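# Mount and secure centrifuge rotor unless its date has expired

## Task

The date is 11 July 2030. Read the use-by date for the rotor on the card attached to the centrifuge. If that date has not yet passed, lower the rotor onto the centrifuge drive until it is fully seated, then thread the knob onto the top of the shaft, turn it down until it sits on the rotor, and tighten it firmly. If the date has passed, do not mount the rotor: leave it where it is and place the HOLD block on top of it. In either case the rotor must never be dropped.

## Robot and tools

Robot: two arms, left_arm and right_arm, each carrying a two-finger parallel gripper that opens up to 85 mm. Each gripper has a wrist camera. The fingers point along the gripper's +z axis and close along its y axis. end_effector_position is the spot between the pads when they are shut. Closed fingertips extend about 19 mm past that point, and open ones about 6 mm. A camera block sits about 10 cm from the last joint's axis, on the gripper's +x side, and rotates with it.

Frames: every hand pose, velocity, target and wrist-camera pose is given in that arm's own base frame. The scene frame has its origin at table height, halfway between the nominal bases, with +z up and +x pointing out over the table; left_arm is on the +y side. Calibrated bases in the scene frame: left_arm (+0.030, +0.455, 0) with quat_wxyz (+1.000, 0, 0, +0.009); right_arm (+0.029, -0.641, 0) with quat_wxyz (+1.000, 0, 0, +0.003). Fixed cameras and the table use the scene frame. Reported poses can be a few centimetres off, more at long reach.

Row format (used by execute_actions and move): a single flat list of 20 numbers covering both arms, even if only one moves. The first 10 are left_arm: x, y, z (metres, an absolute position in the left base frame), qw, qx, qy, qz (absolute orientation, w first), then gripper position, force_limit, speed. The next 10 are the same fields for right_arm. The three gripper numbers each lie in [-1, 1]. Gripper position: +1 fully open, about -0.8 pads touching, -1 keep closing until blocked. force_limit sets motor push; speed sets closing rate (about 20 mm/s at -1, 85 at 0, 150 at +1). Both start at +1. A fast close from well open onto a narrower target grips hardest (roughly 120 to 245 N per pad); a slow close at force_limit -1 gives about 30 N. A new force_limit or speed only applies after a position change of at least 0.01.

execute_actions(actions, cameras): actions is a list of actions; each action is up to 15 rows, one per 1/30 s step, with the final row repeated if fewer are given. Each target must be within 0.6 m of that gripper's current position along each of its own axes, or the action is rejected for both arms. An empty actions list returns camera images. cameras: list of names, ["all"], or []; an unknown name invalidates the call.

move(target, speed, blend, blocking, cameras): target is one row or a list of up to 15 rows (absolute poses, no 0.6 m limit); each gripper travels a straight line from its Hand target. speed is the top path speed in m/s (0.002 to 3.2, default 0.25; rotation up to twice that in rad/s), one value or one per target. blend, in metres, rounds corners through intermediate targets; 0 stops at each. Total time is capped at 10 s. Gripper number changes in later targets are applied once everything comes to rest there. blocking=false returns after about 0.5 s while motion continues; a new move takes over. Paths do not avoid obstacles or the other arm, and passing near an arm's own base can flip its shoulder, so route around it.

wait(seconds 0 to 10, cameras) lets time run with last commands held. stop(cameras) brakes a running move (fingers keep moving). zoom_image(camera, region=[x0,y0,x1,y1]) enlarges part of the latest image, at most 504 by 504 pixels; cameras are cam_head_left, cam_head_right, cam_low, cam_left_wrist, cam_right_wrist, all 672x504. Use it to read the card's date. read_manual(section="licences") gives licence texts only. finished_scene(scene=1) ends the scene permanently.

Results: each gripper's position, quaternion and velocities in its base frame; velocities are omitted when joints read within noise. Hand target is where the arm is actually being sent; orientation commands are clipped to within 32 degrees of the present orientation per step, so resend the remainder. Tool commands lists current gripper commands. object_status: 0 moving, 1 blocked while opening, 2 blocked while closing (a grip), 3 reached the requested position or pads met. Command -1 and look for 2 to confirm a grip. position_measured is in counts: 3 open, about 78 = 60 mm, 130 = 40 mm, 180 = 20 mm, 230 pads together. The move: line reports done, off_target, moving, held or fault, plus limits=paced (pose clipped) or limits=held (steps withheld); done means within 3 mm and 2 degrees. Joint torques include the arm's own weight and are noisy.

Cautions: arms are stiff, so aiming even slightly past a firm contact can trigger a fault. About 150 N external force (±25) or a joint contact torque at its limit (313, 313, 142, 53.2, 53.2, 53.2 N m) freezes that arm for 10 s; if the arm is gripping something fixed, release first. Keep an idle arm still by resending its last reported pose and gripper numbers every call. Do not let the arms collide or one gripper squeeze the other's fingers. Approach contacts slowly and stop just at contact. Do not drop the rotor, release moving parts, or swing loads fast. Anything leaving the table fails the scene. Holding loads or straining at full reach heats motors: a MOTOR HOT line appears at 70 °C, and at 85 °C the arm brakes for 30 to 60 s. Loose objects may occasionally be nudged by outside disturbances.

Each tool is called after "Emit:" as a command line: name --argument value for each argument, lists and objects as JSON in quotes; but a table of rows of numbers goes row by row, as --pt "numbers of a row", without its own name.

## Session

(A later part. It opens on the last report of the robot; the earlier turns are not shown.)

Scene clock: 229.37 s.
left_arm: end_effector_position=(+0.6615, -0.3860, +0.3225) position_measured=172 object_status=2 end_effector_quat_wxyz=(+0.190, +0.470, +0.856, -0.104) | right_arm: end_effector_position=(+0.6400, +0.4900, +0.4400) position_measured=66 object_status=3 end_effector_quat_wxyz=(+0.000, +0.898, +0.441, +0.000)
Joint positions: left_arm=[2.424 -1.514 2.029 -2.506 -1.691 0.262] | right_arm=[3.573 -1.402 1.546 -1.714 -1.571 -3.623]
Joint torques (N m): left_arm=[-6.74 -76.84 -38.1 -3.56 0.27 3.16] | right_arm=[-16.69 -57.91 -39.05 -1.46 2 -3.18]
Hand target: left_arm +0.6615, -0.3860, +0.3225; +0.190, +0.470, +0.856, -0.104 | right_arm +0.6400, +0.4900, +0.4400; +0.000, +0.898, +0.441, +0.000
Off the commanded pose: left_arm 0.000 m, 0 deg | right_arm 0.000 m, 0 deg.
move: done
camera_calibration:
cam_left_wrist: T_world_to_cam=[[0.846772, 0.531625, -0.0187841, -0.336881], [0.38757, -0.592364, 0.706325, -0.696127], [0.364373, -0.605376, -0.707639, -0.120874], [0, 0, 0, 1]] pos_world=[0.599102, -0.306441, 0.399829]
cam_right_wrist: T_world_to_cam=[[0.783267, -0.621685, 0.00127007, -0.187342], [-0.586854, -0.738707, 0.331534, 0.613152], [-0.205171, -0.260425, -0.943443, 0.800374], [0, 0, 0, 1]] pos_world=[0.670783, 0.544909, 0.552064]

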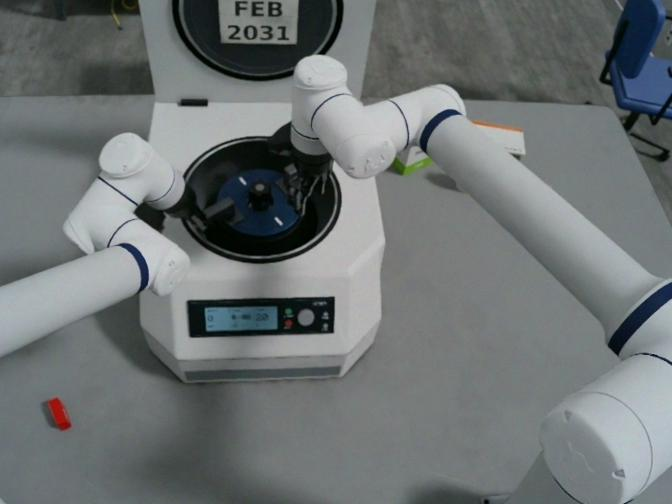

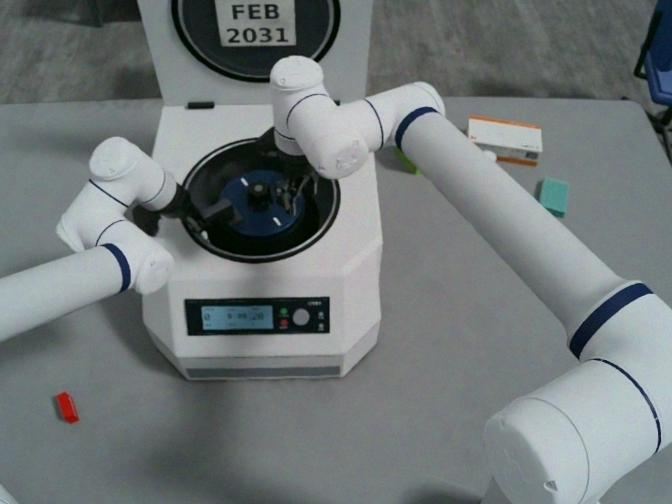

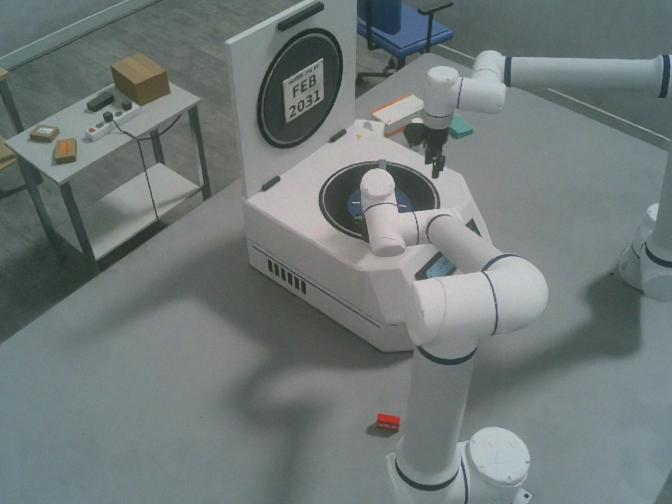

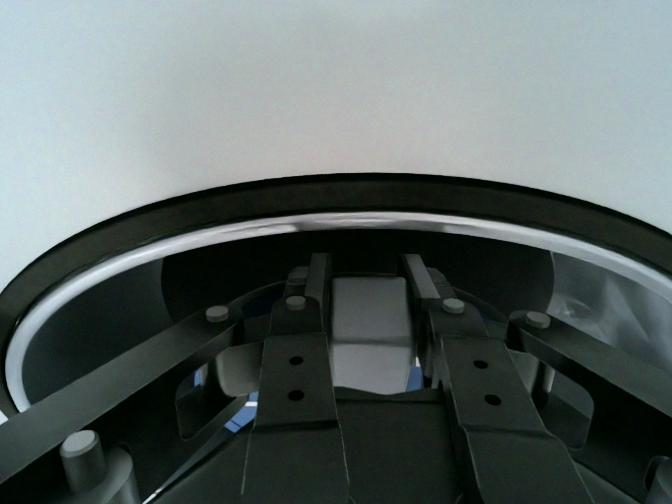

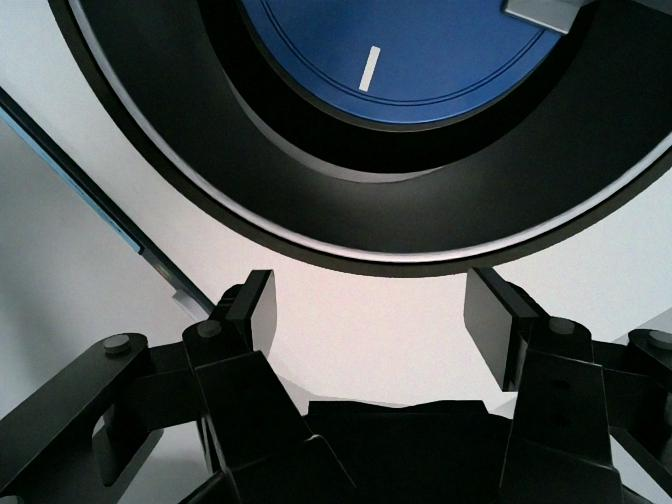

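Emit:
move --target '[0.6615,-0.3860,0.3225,0.1896,0.4704,0.8555,-0.1043,-1,0.3,-1,0.7255,0.5340,0.42,0,0.8976,0.4407,0,0.5,0.0,-0.8]' --speed 0.25 --cameras '["cam_right_wrist"]'

Emit:
zoom_image --camera "cam_right_wrist" --region '[240, 0, 440, 200]'

Scene clock: 231.60 s.
left_arm: end_effector_position=(+0.6615, -0.3860, +0.3225) position_measured=172 object_status=2 end_effector_quat_wxyz=(+0.190, +0.470, +0.856, -0.104) | right_arm: end_effector_position=(+0.7254, +0.5340, +0.4200) position_measured=66 object_status=3 end_effector_quat_wxyz=(+0.000, +0.898, +0.441, +0.000)
Joint positions: left_arm=[2.424 -1.514 2.029 -2.506 -1.691 0.262] | right_arm=[3.578 -1.241 1.376 -1.706 -1.571 -3.618]
Joint torques (N m): left_arm=[-6.84 -78.55 -38.13 -3.79 0.23 3.02] | right_arm=[12.08 -47.48 -54.11 -1.11 -1.69 3.07]
Hand target: left_arm +0.6615, -0.3860, +0.3225; +0.190, +0.470, +0.856, -0.104 | right_arm +0.7255, +0.5340, +0.4200; +0.000, +0.898, +0.441, +0.000
Off the commanded pose: left_arm 0.000 m, 0 deg | right_arm 0.000 m, 0 deg.
move: done
camera_calibration:
cam_right_wrist: T_world_to_cam=[[0.783447, -0.621457, 0.00125343, -0.227176], [-0.586655, -0.738905, 0.331444, 0.702343], [-0.205052, -0.260404, -0.943474, 0.810374], [0, 0, 0, 1]] pos_world=[0.756183, 0.588809, 0.532065]
Images, in order (width x height): cam_right_wrist 672x504.

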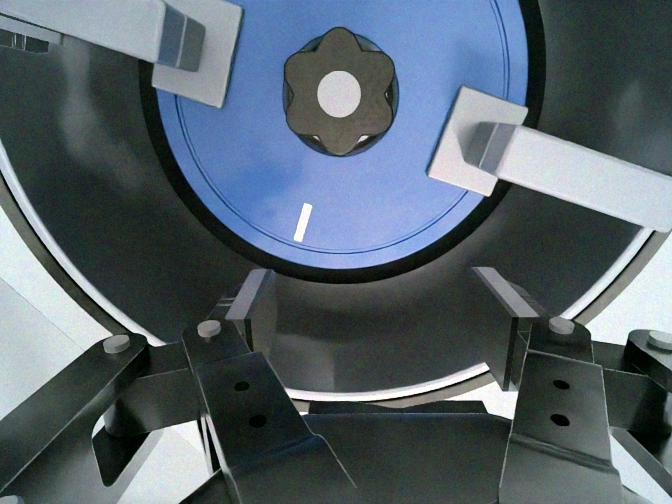

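Scaled by 2.520.

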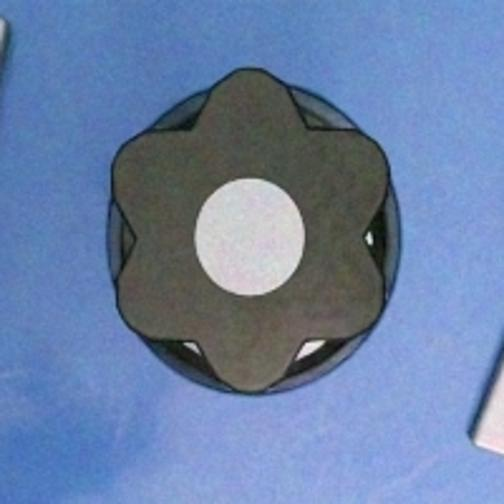

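Emit:
move --pt "0.6615 -0.3860 0.3225 0.1896 0.4704 0.8555 -0.1043 -1 0.3 -1 0.7570 0.5922 0.40 0 0.0671 0.9977 0 0.5 0.0 -0.8" --pt "0.6615 -0.3860 0.3225 0.1896 0.4704 0.8555 -0.1043 -1 0.3 -1 0.7570 0.5922 0.325 0 0.0671 0.9977 0 0.5 0.0 -0.8" --speed '[0.6,0.1]' --cameras '["cam_right_wrist"]'

Scene clock: 235.53 s.
left_arm: end_effector_position=(+0.6615, -0.3860, +0.3225) position_measured=172 object_status=2 end_effector_quat_wxyz=(+0.190, +0.470, +0.856, -0.104) | right_arm: end_effector_position=(+0.7570, +0.5922, +0.3252) position_measured=66 object_status=3 end_effector_quat_wxyz=(+0.000, +0.067, +0.998, +0.000)
Joint positions: left_arm=[2.424 -1.514 2.029 -2.506 -1.691 0.262] | right_arm=[3.62 -1.11 1.36 -1.821 -1.571 -5.671]
Joint torques (N m): left_arm=[-7.84 -83.81 -38.03 -3.79 0.2 2.77] | right_arm=[5.84 -58.22 -36.59 -3.96 2.34 -2.98]
Hand target: left_arm +0.6615, -0.3860, +0.3225; +0.190, +0.470, +0.856, -0.104 | right_arm +0.7570, +0.5922, +0.3250; +0.000, +0.067, +0.998, +0.000
Off the commanded pose: left_arm 0.000 m, 0 deg | right_arm 0.000 m, 0 deg.
move: done
camera_calibration:
cam_right_wrist: T_world_to_cam=[[0.146402, 0.989224, 0.00120128, -0.687166], [0.933214, -0.138515, 0.331549, -0.710729], [0.328142, -0.0474183, -0.943437, 0.21273], [0, 0, 0, 1]] pos_world=[0.694059, 0.591402, 0.437164]
Images, in order (width x height): cam_right_wrist 672x504.

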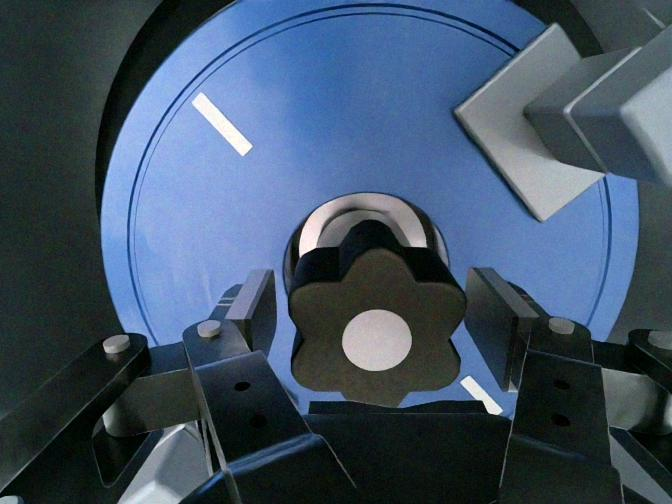

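Emit:
move --pt "0.6615 -0.3860 0.3225 0.1896 0.4704 0.8555 -0.1043 -1 0.3 -1 0.7570 0.5917 0.325 0 0.0671 0.9977 0 0.5 0.0 -0.8" --pt "0.6615 -0.3860 0.3225 0.1896 0.4704 0.8555 -0.1043 -1 0.3 -1 0.7570 0.5917 0.325 0 0.0671 0.9977 0 -1 -0.2 -1" --speed '[0.05,0.05]'

Emit:
move --target '[0.6615,-0.3860,0.3225,0.1896,0.4704,0.8555,-0.1043,-1,0.3,-1,0.7570,0.5917,0.325,0,0.9998,0.0201,0,-1,-0.2,-1]' --speed 0.6

Emit:
move --target '[0.6615,-0.3860,0.3225,0.1896,0.4704,0.8555,-0.1043,-1,0.3,-1,0.7570,0.5917,0.324,0,0.1045,-0.9945,0,-1,-0.2,-1]' --speed 0.6 --cameras '["cam_right_wrist"]'

Scene clock: 237.57 s.
left_arm: end_effector_position=(+0.6615, -0.3860, +0.3225) position_measured=172 object_status=2 end_effector_quat_wxyz=(+0.190, +0.470, +0.856, -0.104) | right_arm: end_effector_position=(+0.7570, +0.5917, +0.3251) position_measured=109 object_status=0 end_effector_quat_wxyz=(+0.000, +0.067, +0.998, +0.000)
Joint positions: left_arm=[2.424 -1.514 2.029 -2.506 -1.691 0.262] | right_arm=[3.619 -1.111 1.361 -1.821 -1.571 -5.671]
Joint torques (N m): left_arm=[-8.86 -86.38 -38.68 -3.68 0.13 2.88] | right_arm=[-14.33 -66.71 -37.34 -2.97 2.22 -3.61]
Hand target: left_arm +0.6615, -0.3860, +0.3225; +0.190, +0.470, +0.856, -0.104 | right_arm +0.7570, +0.5917, +0.3250; +0.000, +0.067, +0.998, +0.000
Off the commanded pose: left_arm 0.000 m, 0 deg | right_arm 0.000 m, 0 deg.
move: done

Scene clock: 240.83 s.
left_arm: end_effector_position=(+0.6615, -0.3860, +0.3225) position_measured=172 object_status=2 end_effector_quat_wxyz=(+0.190, +0.470, +0.856, -0.104) | right_arm: end_effector_position=(+0.7570, +0.5917, +0.3250) position_measured=109 object_status=2 end_effector_quat_wxyz=(+0.000, +1.000, +0.020, +0.000)
Joint positions: left_arm=[2.424 -1.514 2.029 -2.506 -1.691 0.262] | right_arm=[3.619 -1.111 1.361 -1.821 -1.571 -2.704]
Joint torques (N m): left_arm=[-8.98 -90.44 -38.96 -3.87 -2.44 2.7] | right_arm=[40.5 -73.62 -50.22 5.81 -0.27 4.35]
Hand target: left_arm +0.6615, -0.3860, +0.3225; +0.190, +0.470, +0.856, -0.104 | right_arm +0.7570, +0.5917, +0.3250; +0.000, +1.000, +0.020, +0.000
Off the commanded pose: left_arm 0.000 m, 0 deg | right_arm 0.000 m, 0 deg.
move: done

Scene clock: 244.10 s.
left_arm: end_effector_position=(+0.6615, -0.3860, +0.3225) position_measured=172 object_status=2 end_effector_quat_wxyz=(+0.190, +0.470, +0.856, -0.104) | right_arm: end_effector_position=(+0.7570, +0.5917, +0.3240) position_measured=109 object_status=2 end_effector_quat_wxyz=(+0.000, -0.105, +0.995, +0.000)
Joint positions: left_arm=[2.424 -1.514 2.029 -2.506 -1.691 0.262] | right_arm=[3.619 -1.11 1.362 -1.823 -1.571 0.268]
Joint torques (N m): left_arm=[-10.99 -87.11 -40.76 -3.76 -1.68 2.86] | right_arm=[17.55 -70.07 -59.37 1.04 -2.12 3.56]
Hand target: left_arm +0.6615, -0.3860, +0.3225; +0.190, +0.470, +0.856, -0.104 | right_arm +0.7570, +0.5917, +0.3240; +0.000, -0.105, +0.995, +0.000
Off the commanded pose: left_arm 0.000 m, 0 deg | right_arm 0.000 m, 0 deg.
move: done
camera_calibration:
cam_right_wrist: T_world_to_cam=[[-0.195726, 0.980658, 0.0012155, -0.422616], [0.925298, 0.184266, 0.331467, -0.895401], [0.324832, 0.0660012, -0.943466, 0.147069], [0, 0, 0, 1]] pos_world=[0.698023, 0.569727, 0.436064]
Images, in order (width x height): cam_right_wrist 672x504.

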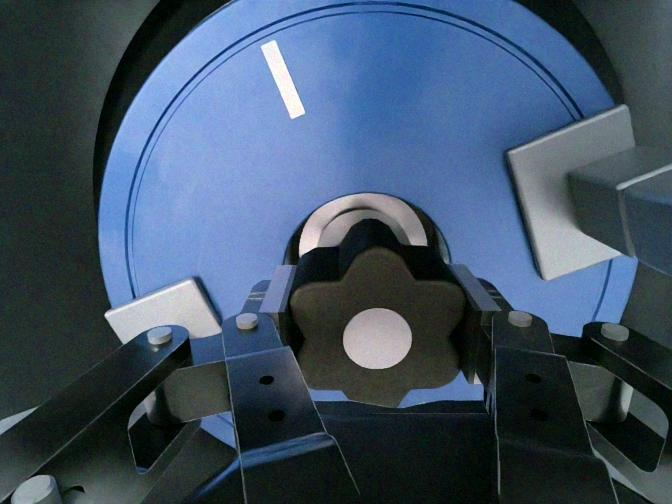

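Emit:
move --pt "0.6615 -0.3860 0.3225 0.1896 0.4704 0.8555 -0.1043 -1 0.3 -1 0.7570 0.5917 0.3223 0 -0.9763 -0.2164 0 -1 -0.2 -1" --pt "0.6615 -0.3860 0.3225 0.1896 0.4704 0.8555 -0.1043 -1 0.3 -1 0.7570 0.5917 0.3211 0 -0.3256 0.9455 0 -1 -0.2 -1" --speed 0.9 --blend '[0.003,0]' --cameras '["cam_right_wrist"]'

Scene clock: 248.47 s.
left_arm: end_effector_position=(+0.6615, -0.3860, +0.3225) position_measured=172 object_status=2 end_effector_quat_wxyz=(+0.190, +0.470, +0.856, -0.104) | right_arm: end_effector_position=(+0.7570, +0.5917, +0.3211) position_measured=109 object_status=2 end_effector_quat_wxyz=(+0.000, -0.326, +0.945, +0.000)
Joint positions: left_arm=[2.424 -1.514 2.029 -2.506 -1.691 0.262] | right_arm=[3.619 -1.109 1.366 -1.827 -1.571 6.097]
Joint torques (N m): left_arm=[-13.31 -81.28 -42.25 -3.75 -2.76 2.7] | right_arm=[28.26 -55.5 -48.77 0.72 -0.1 3.9]
Hand target: left_arm +0.6615, -0.3860, +0.3225; +0.190, +0.470, +0.856, -0.104 | right_arm +0.7570, +0.5917, +0.3211; +0.000, -0.326, +0.946, +0.000
Off the commanded pose: left_arm 0.000 m, 0 deg | right_arm 0.000 m, 0 deg.
move: done
camera_calibration:
cam_right_wrist: T_world_to_cam=[[-0.605908, 0.795533, 0.00127556, -0.00259936], [0.750809, 0.571313, 0.331491, -0.991348], [0.262983, 0.201811, -0.943458, 0.110803], [0, 0, 0, 1]] pos_world=[0.713599, 0.546077, 0.433164]
Images, in order (width x height): cam_right_wrist 672x504.

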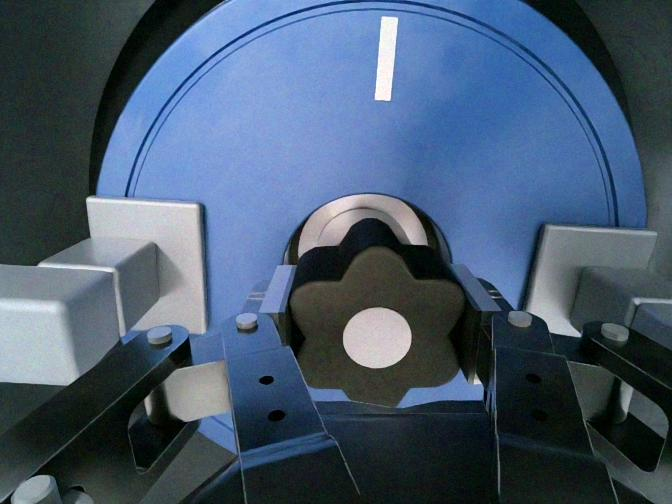

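Emit:
move --pt "0.6615 -0.3860 0.3225 0.1896 0.4704 0.8555 -0.1043 -1 0.3 -1 0.7570 0.5917 0.3208 0 -0.3256 0.9455 0 0.4 -0.2 -0.3" --pt "0.6615 -0.3860 0.3225 0.1896 0.4704 0.8555 -0.1043 -1 0.3 -1 0.7570 0.5917 0.345 0 -0.9799 -0.1994 0 0.4 -0.2 -0.3" --pt "0.6615 -0.3860 0.3225 0.1896 0.4704 0.8555 -0.1043 -1 0.3 -1 0.7570 0.5917 0.365 0 0.0698 -0.9976 0 0.4 -0.2 -0.3" --pt "0.6615 -0.3860 0.3225 0.1896 0.4704 0.8555 -0.1043 -1 0.3 -1 0.7570 0.5917 0.345 0 0.9981 -0.0610 0 0.4 -0.2 -0.3" --pt "0.6615 -0.3860 0.3225 0.1896 0.4704 0.8555 -0.1043 -1 0.3 -1 0.7570 0.5917 0.3203 0 0.1908 0.9816 0 0.4 -0.2 -0.3" --pt "0.6615 -0.3860 0.3225 0.1896 0.4704 0.8555 -0.1043 -1 0.3 -1 0.7570 0.5917 0.3203 0 0.1908 0.9816 0 -1 -0.2 -1" --speed 1.4 --blend '[0,0.01,0.01,0.01,0,0]' --cameras '["cam_right_wrist"]'

Scene clock: 255.67 s.
left_arm: end_effector_position=(+0.6615, -0.3860, +0.3225) position_measured=172 object_status=2 end_effector_quat_wxyz=(+0.190, +0.470, +0.856, -0.104) | right_arm: end_effector_position=(+0.7570, +0.5917, +0.3203) position_measured=109 object_status=0 end_effector_quat_wxyz=(+0.000, +0.191, +0.982, +0.000)
Joint positions: left_arm=[2.424 -1.514 2.029 -2.506 -1.691 0.262] | right_arm=[3.619 -1.109 1.367 -1.829 -1.571 -5.422]
Joint torques (N m): left_arm=[-15.3 -72.25 -44.71 -3.98 0.19 2.52] | right_arm=[-15.91 -54.52 -37.48 -2.01 2.13 -3.45]
Hand target: left_arm +0.6615, -0.3860, +0.3225; +0.190, +0.470, +0.856, -0.104 | right_arm +0.7570, +0.5917, +0.3203; +0.000, +0.191, +0.982, +0.000
Off the commanded pose: left_arm 0.000 m, 0 deg | right_arm 0.000 m, 0 deg.
move: done
camera_calibration:
cam_right_wrist: T_world_to_cam=[[0.386283, 0.922379, 0.00130432, -0.828767], [0.870061, -0.364841, 0.331487, -0.527456], [0.306233, -0.126913, -0.943459, 0.271807], [0, 0, 0, 1]] pos_world=[0.695822, 0.606495, 0.432364]
Images, in order (width x height): cam_right_wrist 672x504.

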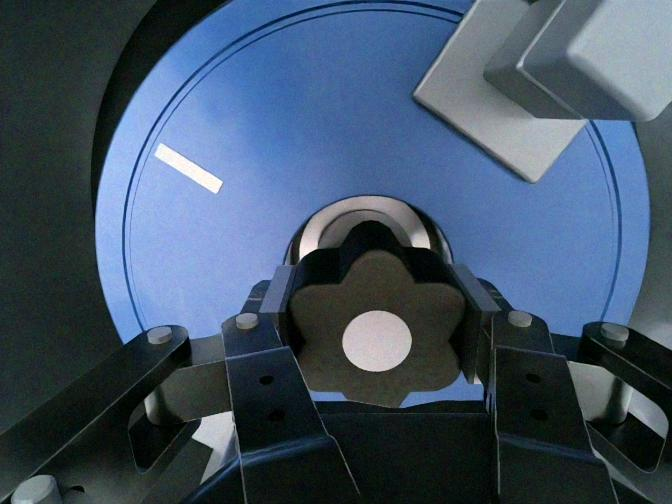

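Emit:
move --pt "0.6615 -0.3860 0.3225 0.1896 0.4704 0.8555 -0.1043 -1 0.3 -1 0.7570 0.5917 0.3192 0 0.9986 -0.0523 0 -1 -0.2 -1" --pt "0.6615 -0.3860 0.3225 0.1896 0.4704 0.8555 -0.1043 -1 0.3 -1 0.7570 0.5917 0.3181 0 0.0872 -0.9962 0 -1 -0.2 -1" --speed 0.9 --blend '[0.003,0]'

Emit:
move --pt "0.6615 -0.3860 0.3225 0.1896 0.4704 0.8555 -0.1043 -1 0.3 -1 0.7570 0.5917 0.3170 0 -0.9744 -0.2250 0 -1 -0.2 -1" --pt "0.6615 -0.3860 0.3225 0.1896 0.4704 0.8555 -0.1043 -1 0.3 -1 0.7570 0.5917 0.3159 0 -0.3584 0.9336 0 -1 -0.2 -1" --speed 0.9 --blend '[0.003,0]' --cameras '["cam_right_wrist"]'

Scene clock: 259.97 s.
left_arm: end_effector_position=(+0.6885, -0.3713, +0.3232) position_measured=172 object_status=2 end_effector_quat_wxyz=(+0.209, +0.476, +0.851, -0.070) | right_arm: end_effector_position=(+0.7570, +0.5917, +0.3186) position_measured=109 object_status=2 end_effector_quat_wxyz=(+0.000, +0.699, -0.715, +0.000)
Joint positions: left_arm=[2.438 -1.499 2.017 -2.531 -1.625 0.304] | right_arm=[3.619 -1.108 1.368 -1.831 -1.571 -1.07]
Joint torques (N m): left_arm=[-4.19 -90.68 -46.68 -6.26 -0.06 -4.1] | right_arm=[-77.13 -60.78 -2.41 19.01 -14.75 21.76]
Hand target: left_arm +0.6884, -0.3713, +0.3232; +0.209, +0.476, +0.851, -0.070 | right_arm +0.7570, +0.5917, +0.3186; +0.000, +0.699, -0.715, +0.000
Tool commands: left_gripper/position=-1.0 left_gripper/force_limit=+0.301961 left_gripper/speed=-1.0 right_gripper/position=-1.0 right_gripper/force_limit=-0.2 right_gripper/speed=-1.0
Off the commanded pose: left_arm 0.031 m, 5 deg | right_arm 0.001 m, 79 deg.
FORCE FAULT: contact force on the left arm reached its limit, and that arm stopped. The contact can be on any part of that arm, not only on its tool. That arm's remaining commands of this call were not run. That arm is still stopped at the end of this call. That arm stays stopped for about 8 more seconds. Until then a move that you send moves the other arm only, and its call returns only when the move has ended. Once the stop has ended, the next robot result says so. If the stop ends while you think or write, that arm runs what you send next. While its stop runs, that arm takes no new command, but its gripper still runs the gripper command that each later call begins with. Until it ends, the stop uses up actions while you think or wait. An arm that is not stopped still takes commands.
move: fault (left_arm), off_target (right_arm; braked at the fault stop of left_arm); path passed 1 of 2 targets

not run: an earlier result of this reply reported a stop or a fault. Calls in your next reply go to the robot.

Emit:
move --pt "0.6884 -0.3713 0.3232 0.209 0.476 0.851 -0.070 -1 0.3 -1 0.7570 0.5917 0.3190 0 0.699 -0.715 0 0.4 -0.2 -0.8" --speed 0.05 --cameras '["cam_right_wrist"]'

Scene clock: 260.87 s.
left_arm: end_effector_position=(+0.6877, -0.3717, +0.3232) position_measured=172 object_status=2 end_effector_quat_wxyz=(+0.209, +0.476, +0.851, -0.071) | right_arm: end_effector_position=(+0.7570, +0.5916, +0.3190) position_measured=78 object_status=3 end_effector_quat_wxyz=(+0.000, +0.699, -0.715, +0.000)
Joint positions: left_arm=[2.438 -1.5 2.018 -2.53 -1.628 0.304] | right_arm=[3.619 -1.108 1.368 -1.831 -1.571 -1.071]
Joint torques (N m): left_arm=[7.26 -52.66 -55.42 -13.48 14.84 -3.96] | right_arm=[14.75 -73.19 -51.9 -3.44 2.35 -3.15]
Hand target: left_arm +0.6884, -0.3713, +0.3232; +0.209, +0.476, +0.851, -0.070 | right_arm +0.7570, +0.5917, +0.3190; +0.000, +0.699, -0.715, +0.000
Tool commands: left_gripper/position=-1.0 left_gripper/force_limit=+0.301961 left_gripper/speed=-1.0 right_gripper/position=+0.4 right_gripper/force_limit=-0.2 right_gripper/speed=-0.8
Off the commanded pose: right_arm 0.000 m, 0 deg.
FORCE FAULT, CONTINUED: the left arm was still stopped when this call began, by the force fault that an earlier result reported. That arm ran no command of this call. That arm is still stopped at the end of this call. That arm stays stopped for about 8 more seconds. If the stop ends while you think or write, that arm runs what you send next. While its stop runs, that arm takes no new command, but its gripper still runs the gripper command that each later call begins with.
move: done (right_arm), not run (left_arm; its earlier fault stop)
camera_calibration:
cam_right_wrist: T_world_to_cam=[[-0.999373, 0.0353707, 0.00131635, 0.745053], [0.0338074, 0.942869, 0.331445, -0.667642], [0.0104823, 0.331282, -0.943474, 0.223386], [0, 0, 0, 1]] pos_world=[0.764816, 0.529143, 0.431064]
Images, in order (width x height): cam_right_wrist 672x504.

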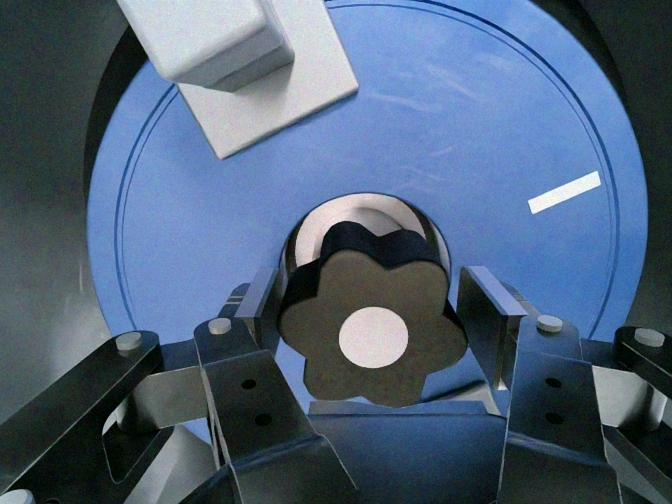

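Emit:
move --pt "0.6884 -0.3713 0.3232 0.209 0.476 0.851 -0.070 -1 0.3 -1 0.7570 0.5917 0.37 0 0.699 -0.715 0 0.4 -0.2 -0.8" --pt "0.6884 -0.3713 0.3232 0.209 0.476 0.851 -0.070 -1 0.3 -1 0.7255 0.5340 0.42 0 0.8976 0.4407 0 0.5 0.0 -0.8" --speed '[0.1,0.5]' --cameras '["all"]'

Emit:
zoom_image --camera "cam_right_wrist" --region '[240, 0, 440, 200]'

Emit:
zoom_image --camera "cam_head_left" --region '[210, 150, 320, 240]'

Emit:
zoom_image --camera "cam_head_right" --region '[210, 150, 320, 240]'

Scene clock: 265.70 s.
left_arm: end_effector_position=(+0.6877, -0.3717, +0.3232) position_measured=172 object_status=2 end_effector_quat_wxyz=(+0.209, +0.476, +0.851, -0.071) | right_arm: end_effector_position=(+0.7255, +0.5340, +0.4200) position_measured=66 object_status=3 end_effector_quat_wxyz=(+0.000, +0.898, +0.441, +0.000)
Joint positions: left_arm=[2.438 -1.5 2.018 -2.53 -1.628 0.304] | right_arm=[3.578 -1.241 1.376 -1.706 -1.571 -3.618]
Joint torques (N m): left_arm=[7.4 -52.31 -55.53 -13.68 15.11 -4.13] | right_arm=[-15.03 -67.63 -38.97 -1.39 2.51 -3.17]
Hand target: left_arm +0.6884, -0.3713, +0.3232; +0.209, +0.476, +0.851, -0.070 | right_arm +0.7255, +0.5340, +0.4200; +0.000, +0.898, +0.441, +0.000
Tool commands: left_gripper/position=-1.0 left_gripper/force_limit=+0.301961 left_gripper/speed=-1.0 right_gripper/position=+0.5 right_gripper/force_limit=+0.0 right_gripper/speed=-0.8
Off the commanded pose: right_arm 0.000 m, 0 deg.
FORCE FAULT, CONTINUED: the left arm was still stopped when this call began, by the force fault that an earlier result reported. That arm ran no command of this call. That arm is still stopped at the end of this call. That arm stays stopped for about 3 more seconds. If the stop ends while you think or write, that arm runs what you send next. While its stop runs, that arm takes no new command, but its gripper still runs the gripper command that each later call begins with.
move: done (right_arm), not run (left_arm; its earlier fault stop)
camera_calibration:
cam_left_wrist: T_world_to_cam=[[0.843988, 0.533005, 0.0599124, -0.389634], [0.341733, -0.62046, 0.705867, -0.677107], [0.413404, -0.575269, -0.705806, -0.144468], [0, 0, 0, 1]] pos_world=[0.619959, -0.295549, 0.399324]
cam_right_wrist: T_world_to_cam=[[0.783447, -0.621457, 0.00125218, -0.227192], [-0.586648, -0.738897, 0.331475, 0.702449], [-0.205072, -0.260428, -0.943463, 0.810444], [0, 0, 0, 1]] pos_world=[0.756283, 0.588909, 0.532064]

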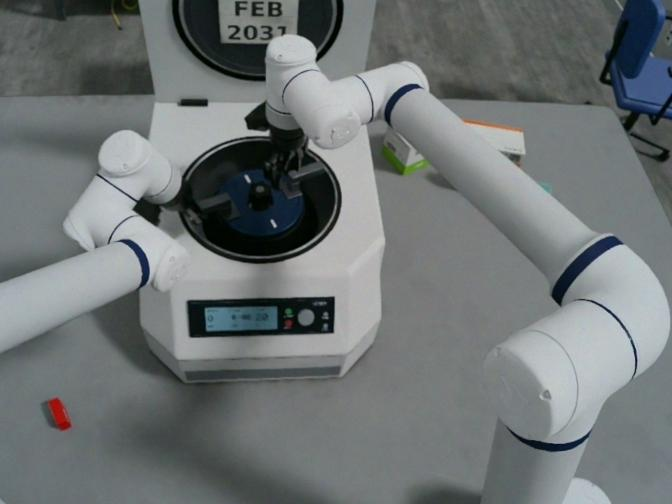

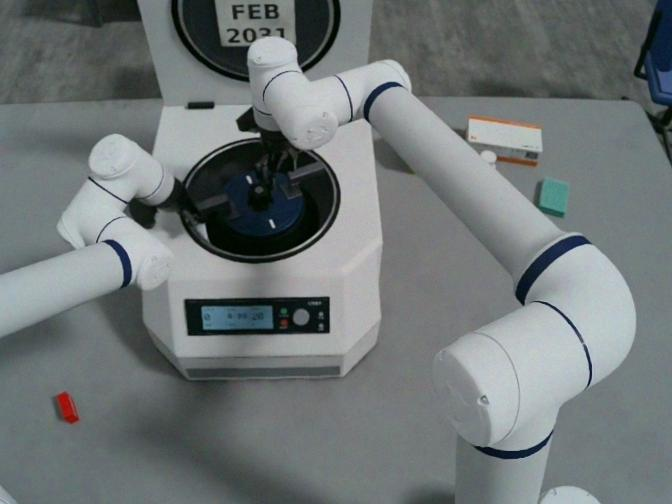

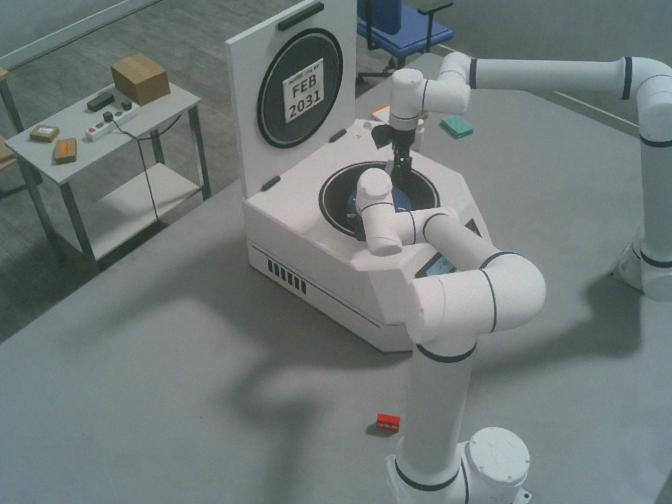

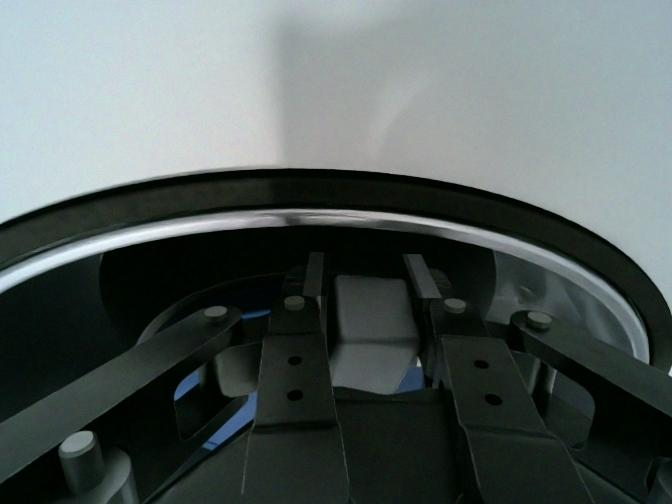

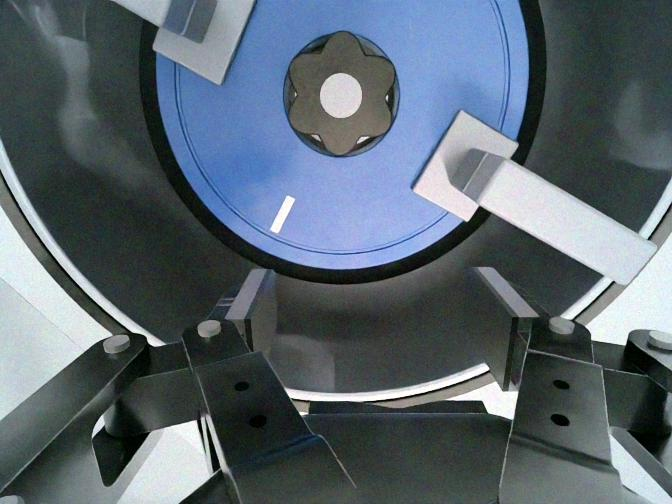

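Scaled by 2.520.

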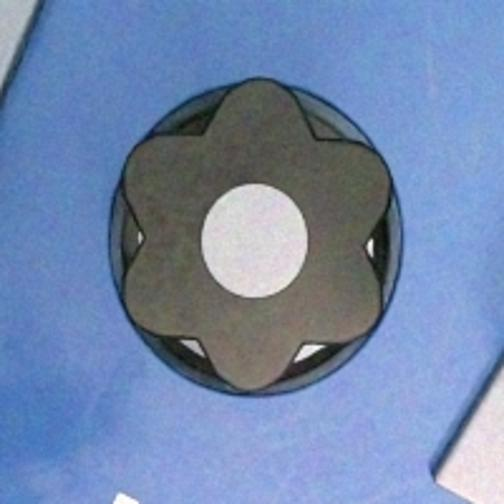

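Scaled by 4.582.

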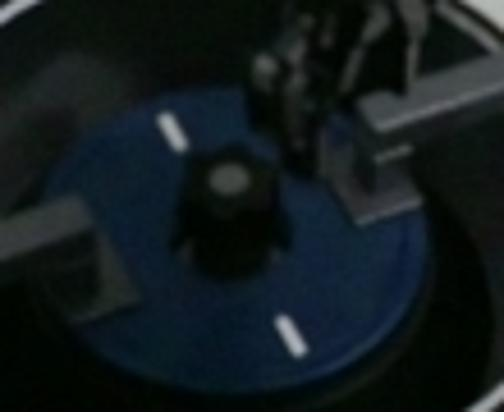

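Scaled by 4.582.

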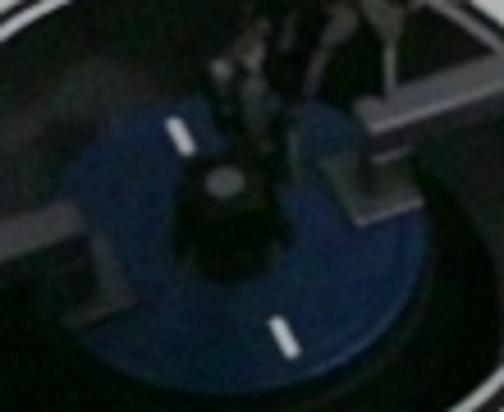

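Emit:
wait --seconds 2.5

Scene clock: 268.83 s.
left_arm: end_effector_position=(+0.6877, -0.3717, +0.3232) position_measured=172 object_status=2 end_effector_quat_wxyz=(+0.209, +0.476, +0.851, -0.071) | right_arm: end_effector_position=(+0.7255, +0.5340, +0.4200) position_measured=66 object_status=3 end_effector_quat_wxyz=(+0.000, +0.898, +0.441, +0.000)
Joint positions: left_arm=[2.438 -1.5 2.018 -2.53 -1.628 0.304] | right_arm=[3.578 -1.241 1.376 -1.706 -1.571 -3.618]
Joint torques (N m): left_arm=[7.67 -52.02 -55.33 -13.75 14.76 -4.23] | right_arm=[-15.55 -65.92 -39.43 -1.36 2.28 -3.11]
Hand target: left_arm +0.6877, -0.3717, +0.3232; +0.209, +0.476, +0.851, -0.071 | right_arm +0.7255, +0.5340, +0.4200; +0.000, +0.898, +0.441, +0.000
Tool commands: left_gripper/position=-1.0 left_gripper/force_limit=+0.301961 left_gripper/speed=-1.0 right_gripper/position=+0.5 right_gripper/force_limit=+0.0 right_gripper/speed=-0.8
Off the commanded pose: right_arm 0.000 m, 0 deg.
FORCE FAULT, CONTINUED: the left arm's stop, for the force fault that an earlier result reported, is over. The rest of the stop counts as 6 of the actions that you can send in this scene. That arm's target is now where it stood when the stop ended, not its last command. That arm accepts commands again.
wait: 2.50 s; at rest from the start

Emit:
move --pt "0.6877 -0.3717 0.3232 0.209 0.476 0.851 -0.071 0.4 0 -0.9 0.7255 0.5340 0.42 0 0.8976 0.4407 0 0.5 0.0 -0.8" --pt "0.6531 -0.3333 0.4314 0.209 0.476 0.851 -0.071 0.4 0 -0.9 0.60 0.40 0.5 0 0.8976 0.4407 0 0.5 0.0 -0.8" --pt "0.40 -0.18 0.5 0 0.7071 0.7071 0 0.4 0 -0.9 0.45 0.20 0.5 0 0.8976 0.4407 0 0.5 0.0 -0.8" --speed '[0.05,0.15,0.4]' --blend '[0,0.02,0]' --cameras '["all"]'

Emit:
zoom_image --camera "cam_head_left" --region '[200, 140, 330, 250]'

Emit:
zoom_image --camera "cam_low" --region '[320, 150, 440, 240]'

Scene clock: 273.57 s.
left_arm: end_effector_position=(+0.4001, -0.1800, +0.5000) position_measured=78 object_status=3 end_effector_quat_wxyz=(+0.000, +0.707, +0.707, +0.000) | right_arm: end_effector_position=(+0.4500, +0.2001, +0.5000) position_measured=66 object_status=3 end_effector_quat_wxyz=(+0.000, +0.898, +0.441, +0.000)
Joint positions: left_arm=[2.302 -2.055 1.984 -1.5 -1.571 0.731] | right_arm=[3.191 -1.953 1.928 -1.546 -1.571 -4.005]
Joint torques (N m): left_arm=[-16.18 -38.14 -64.24 -1.5 1.5 3.34] | right_arm=[-18.37 -20.93 -38.13 -1.14 2.04 -3.02]
Hand target: left_arm +0.4000, -0.1800, +0.5000; +0.000, +0.707, +0.707, +0.000 | right_arm +0.4500, +0.2000, +0.5000; +0.000, +0.898, +0.441, +0.000
Off the commanded pose: left_arm 0.000 m, 0 deg | right_arm 0.000 m, 0 deg.
move: done
camera_calibration:
cam_left_wrist: T_world_to_cam=[[0.999815, 0.0037863, -0.0188621, -0.377956], [0.00999648, -0.939938, 0.3412, -0.327189], [-0.0164373, -0.341325, -0.939801, 0.540532], [0, 0, 0, 1]] pos_world=[0.390042, -0.121609, 0.612501]
cam_right_wrist: T_world_to_cam=[[0.783447, -0.621457, 0.00125218, -0.218957], [-0.586648, -0.738897, 0.331475, 0.267592], [-0.205072, -0.260428, -0.943463, 0.742467], [0, 0, 0, 1]] pos_world=[0.480783, 0.255009, 0.612064]

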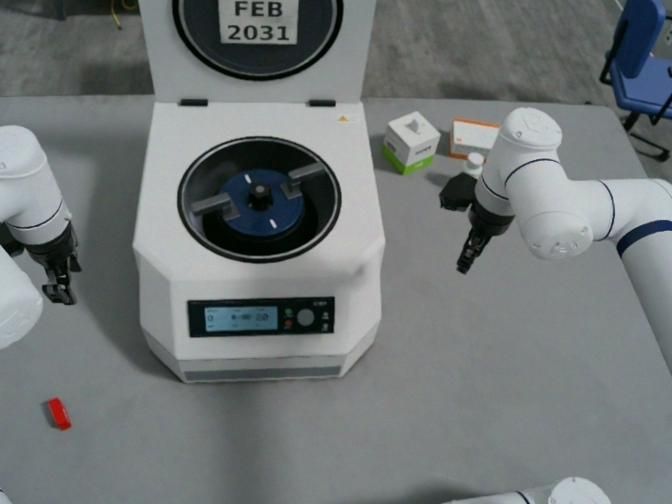

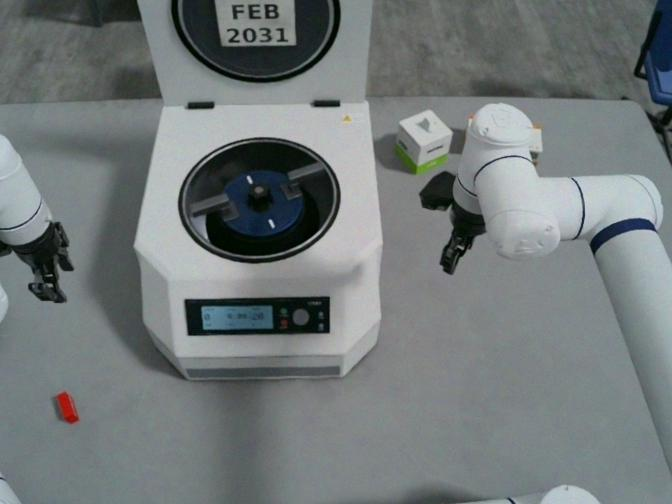

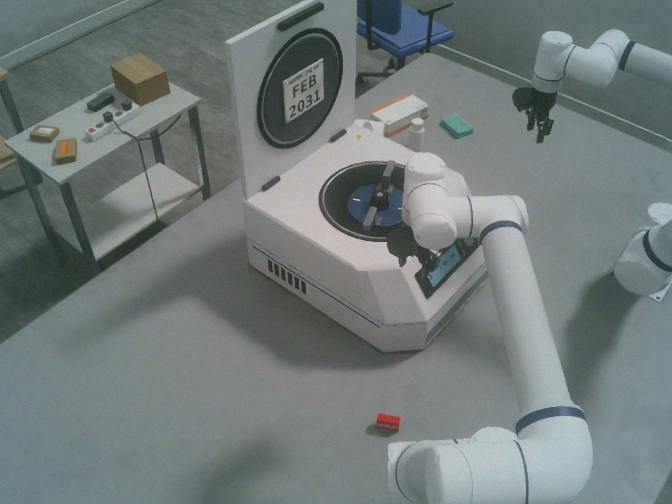

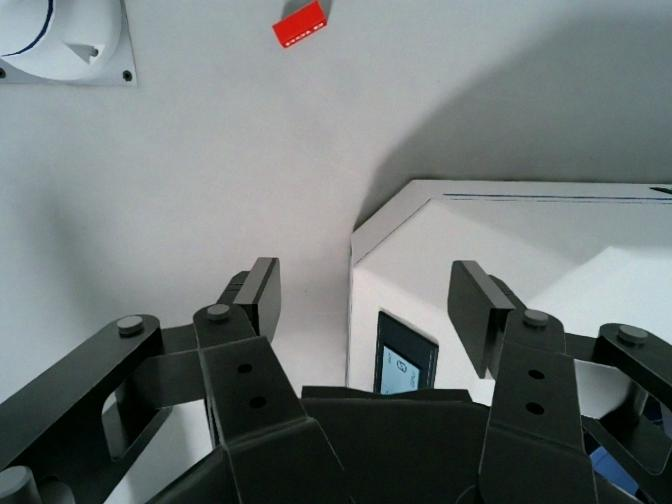

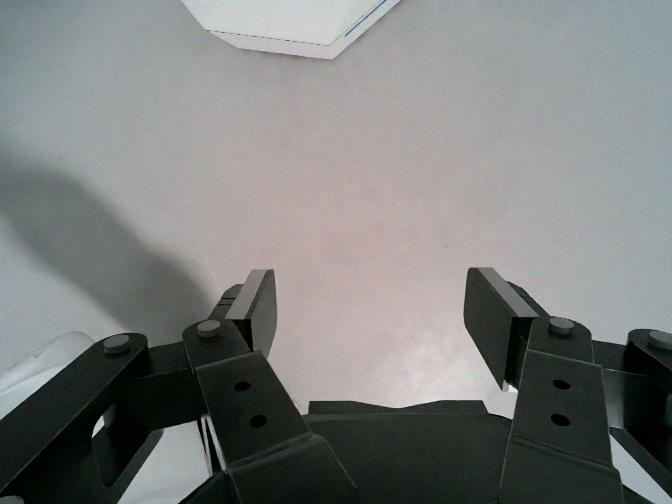

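Scaled by 3.877.

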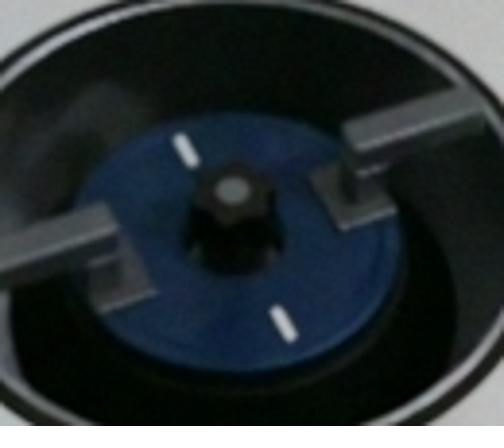

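Scaled by 4.200.

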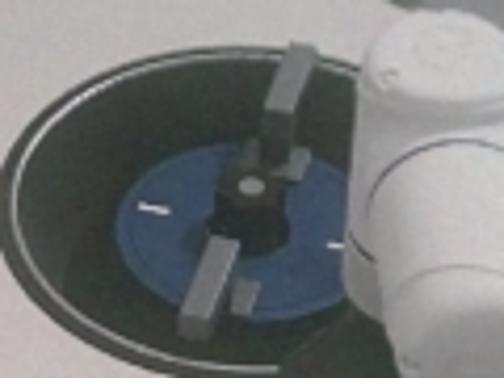

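Emit:
finished_scene

The scene is finished: the task was done.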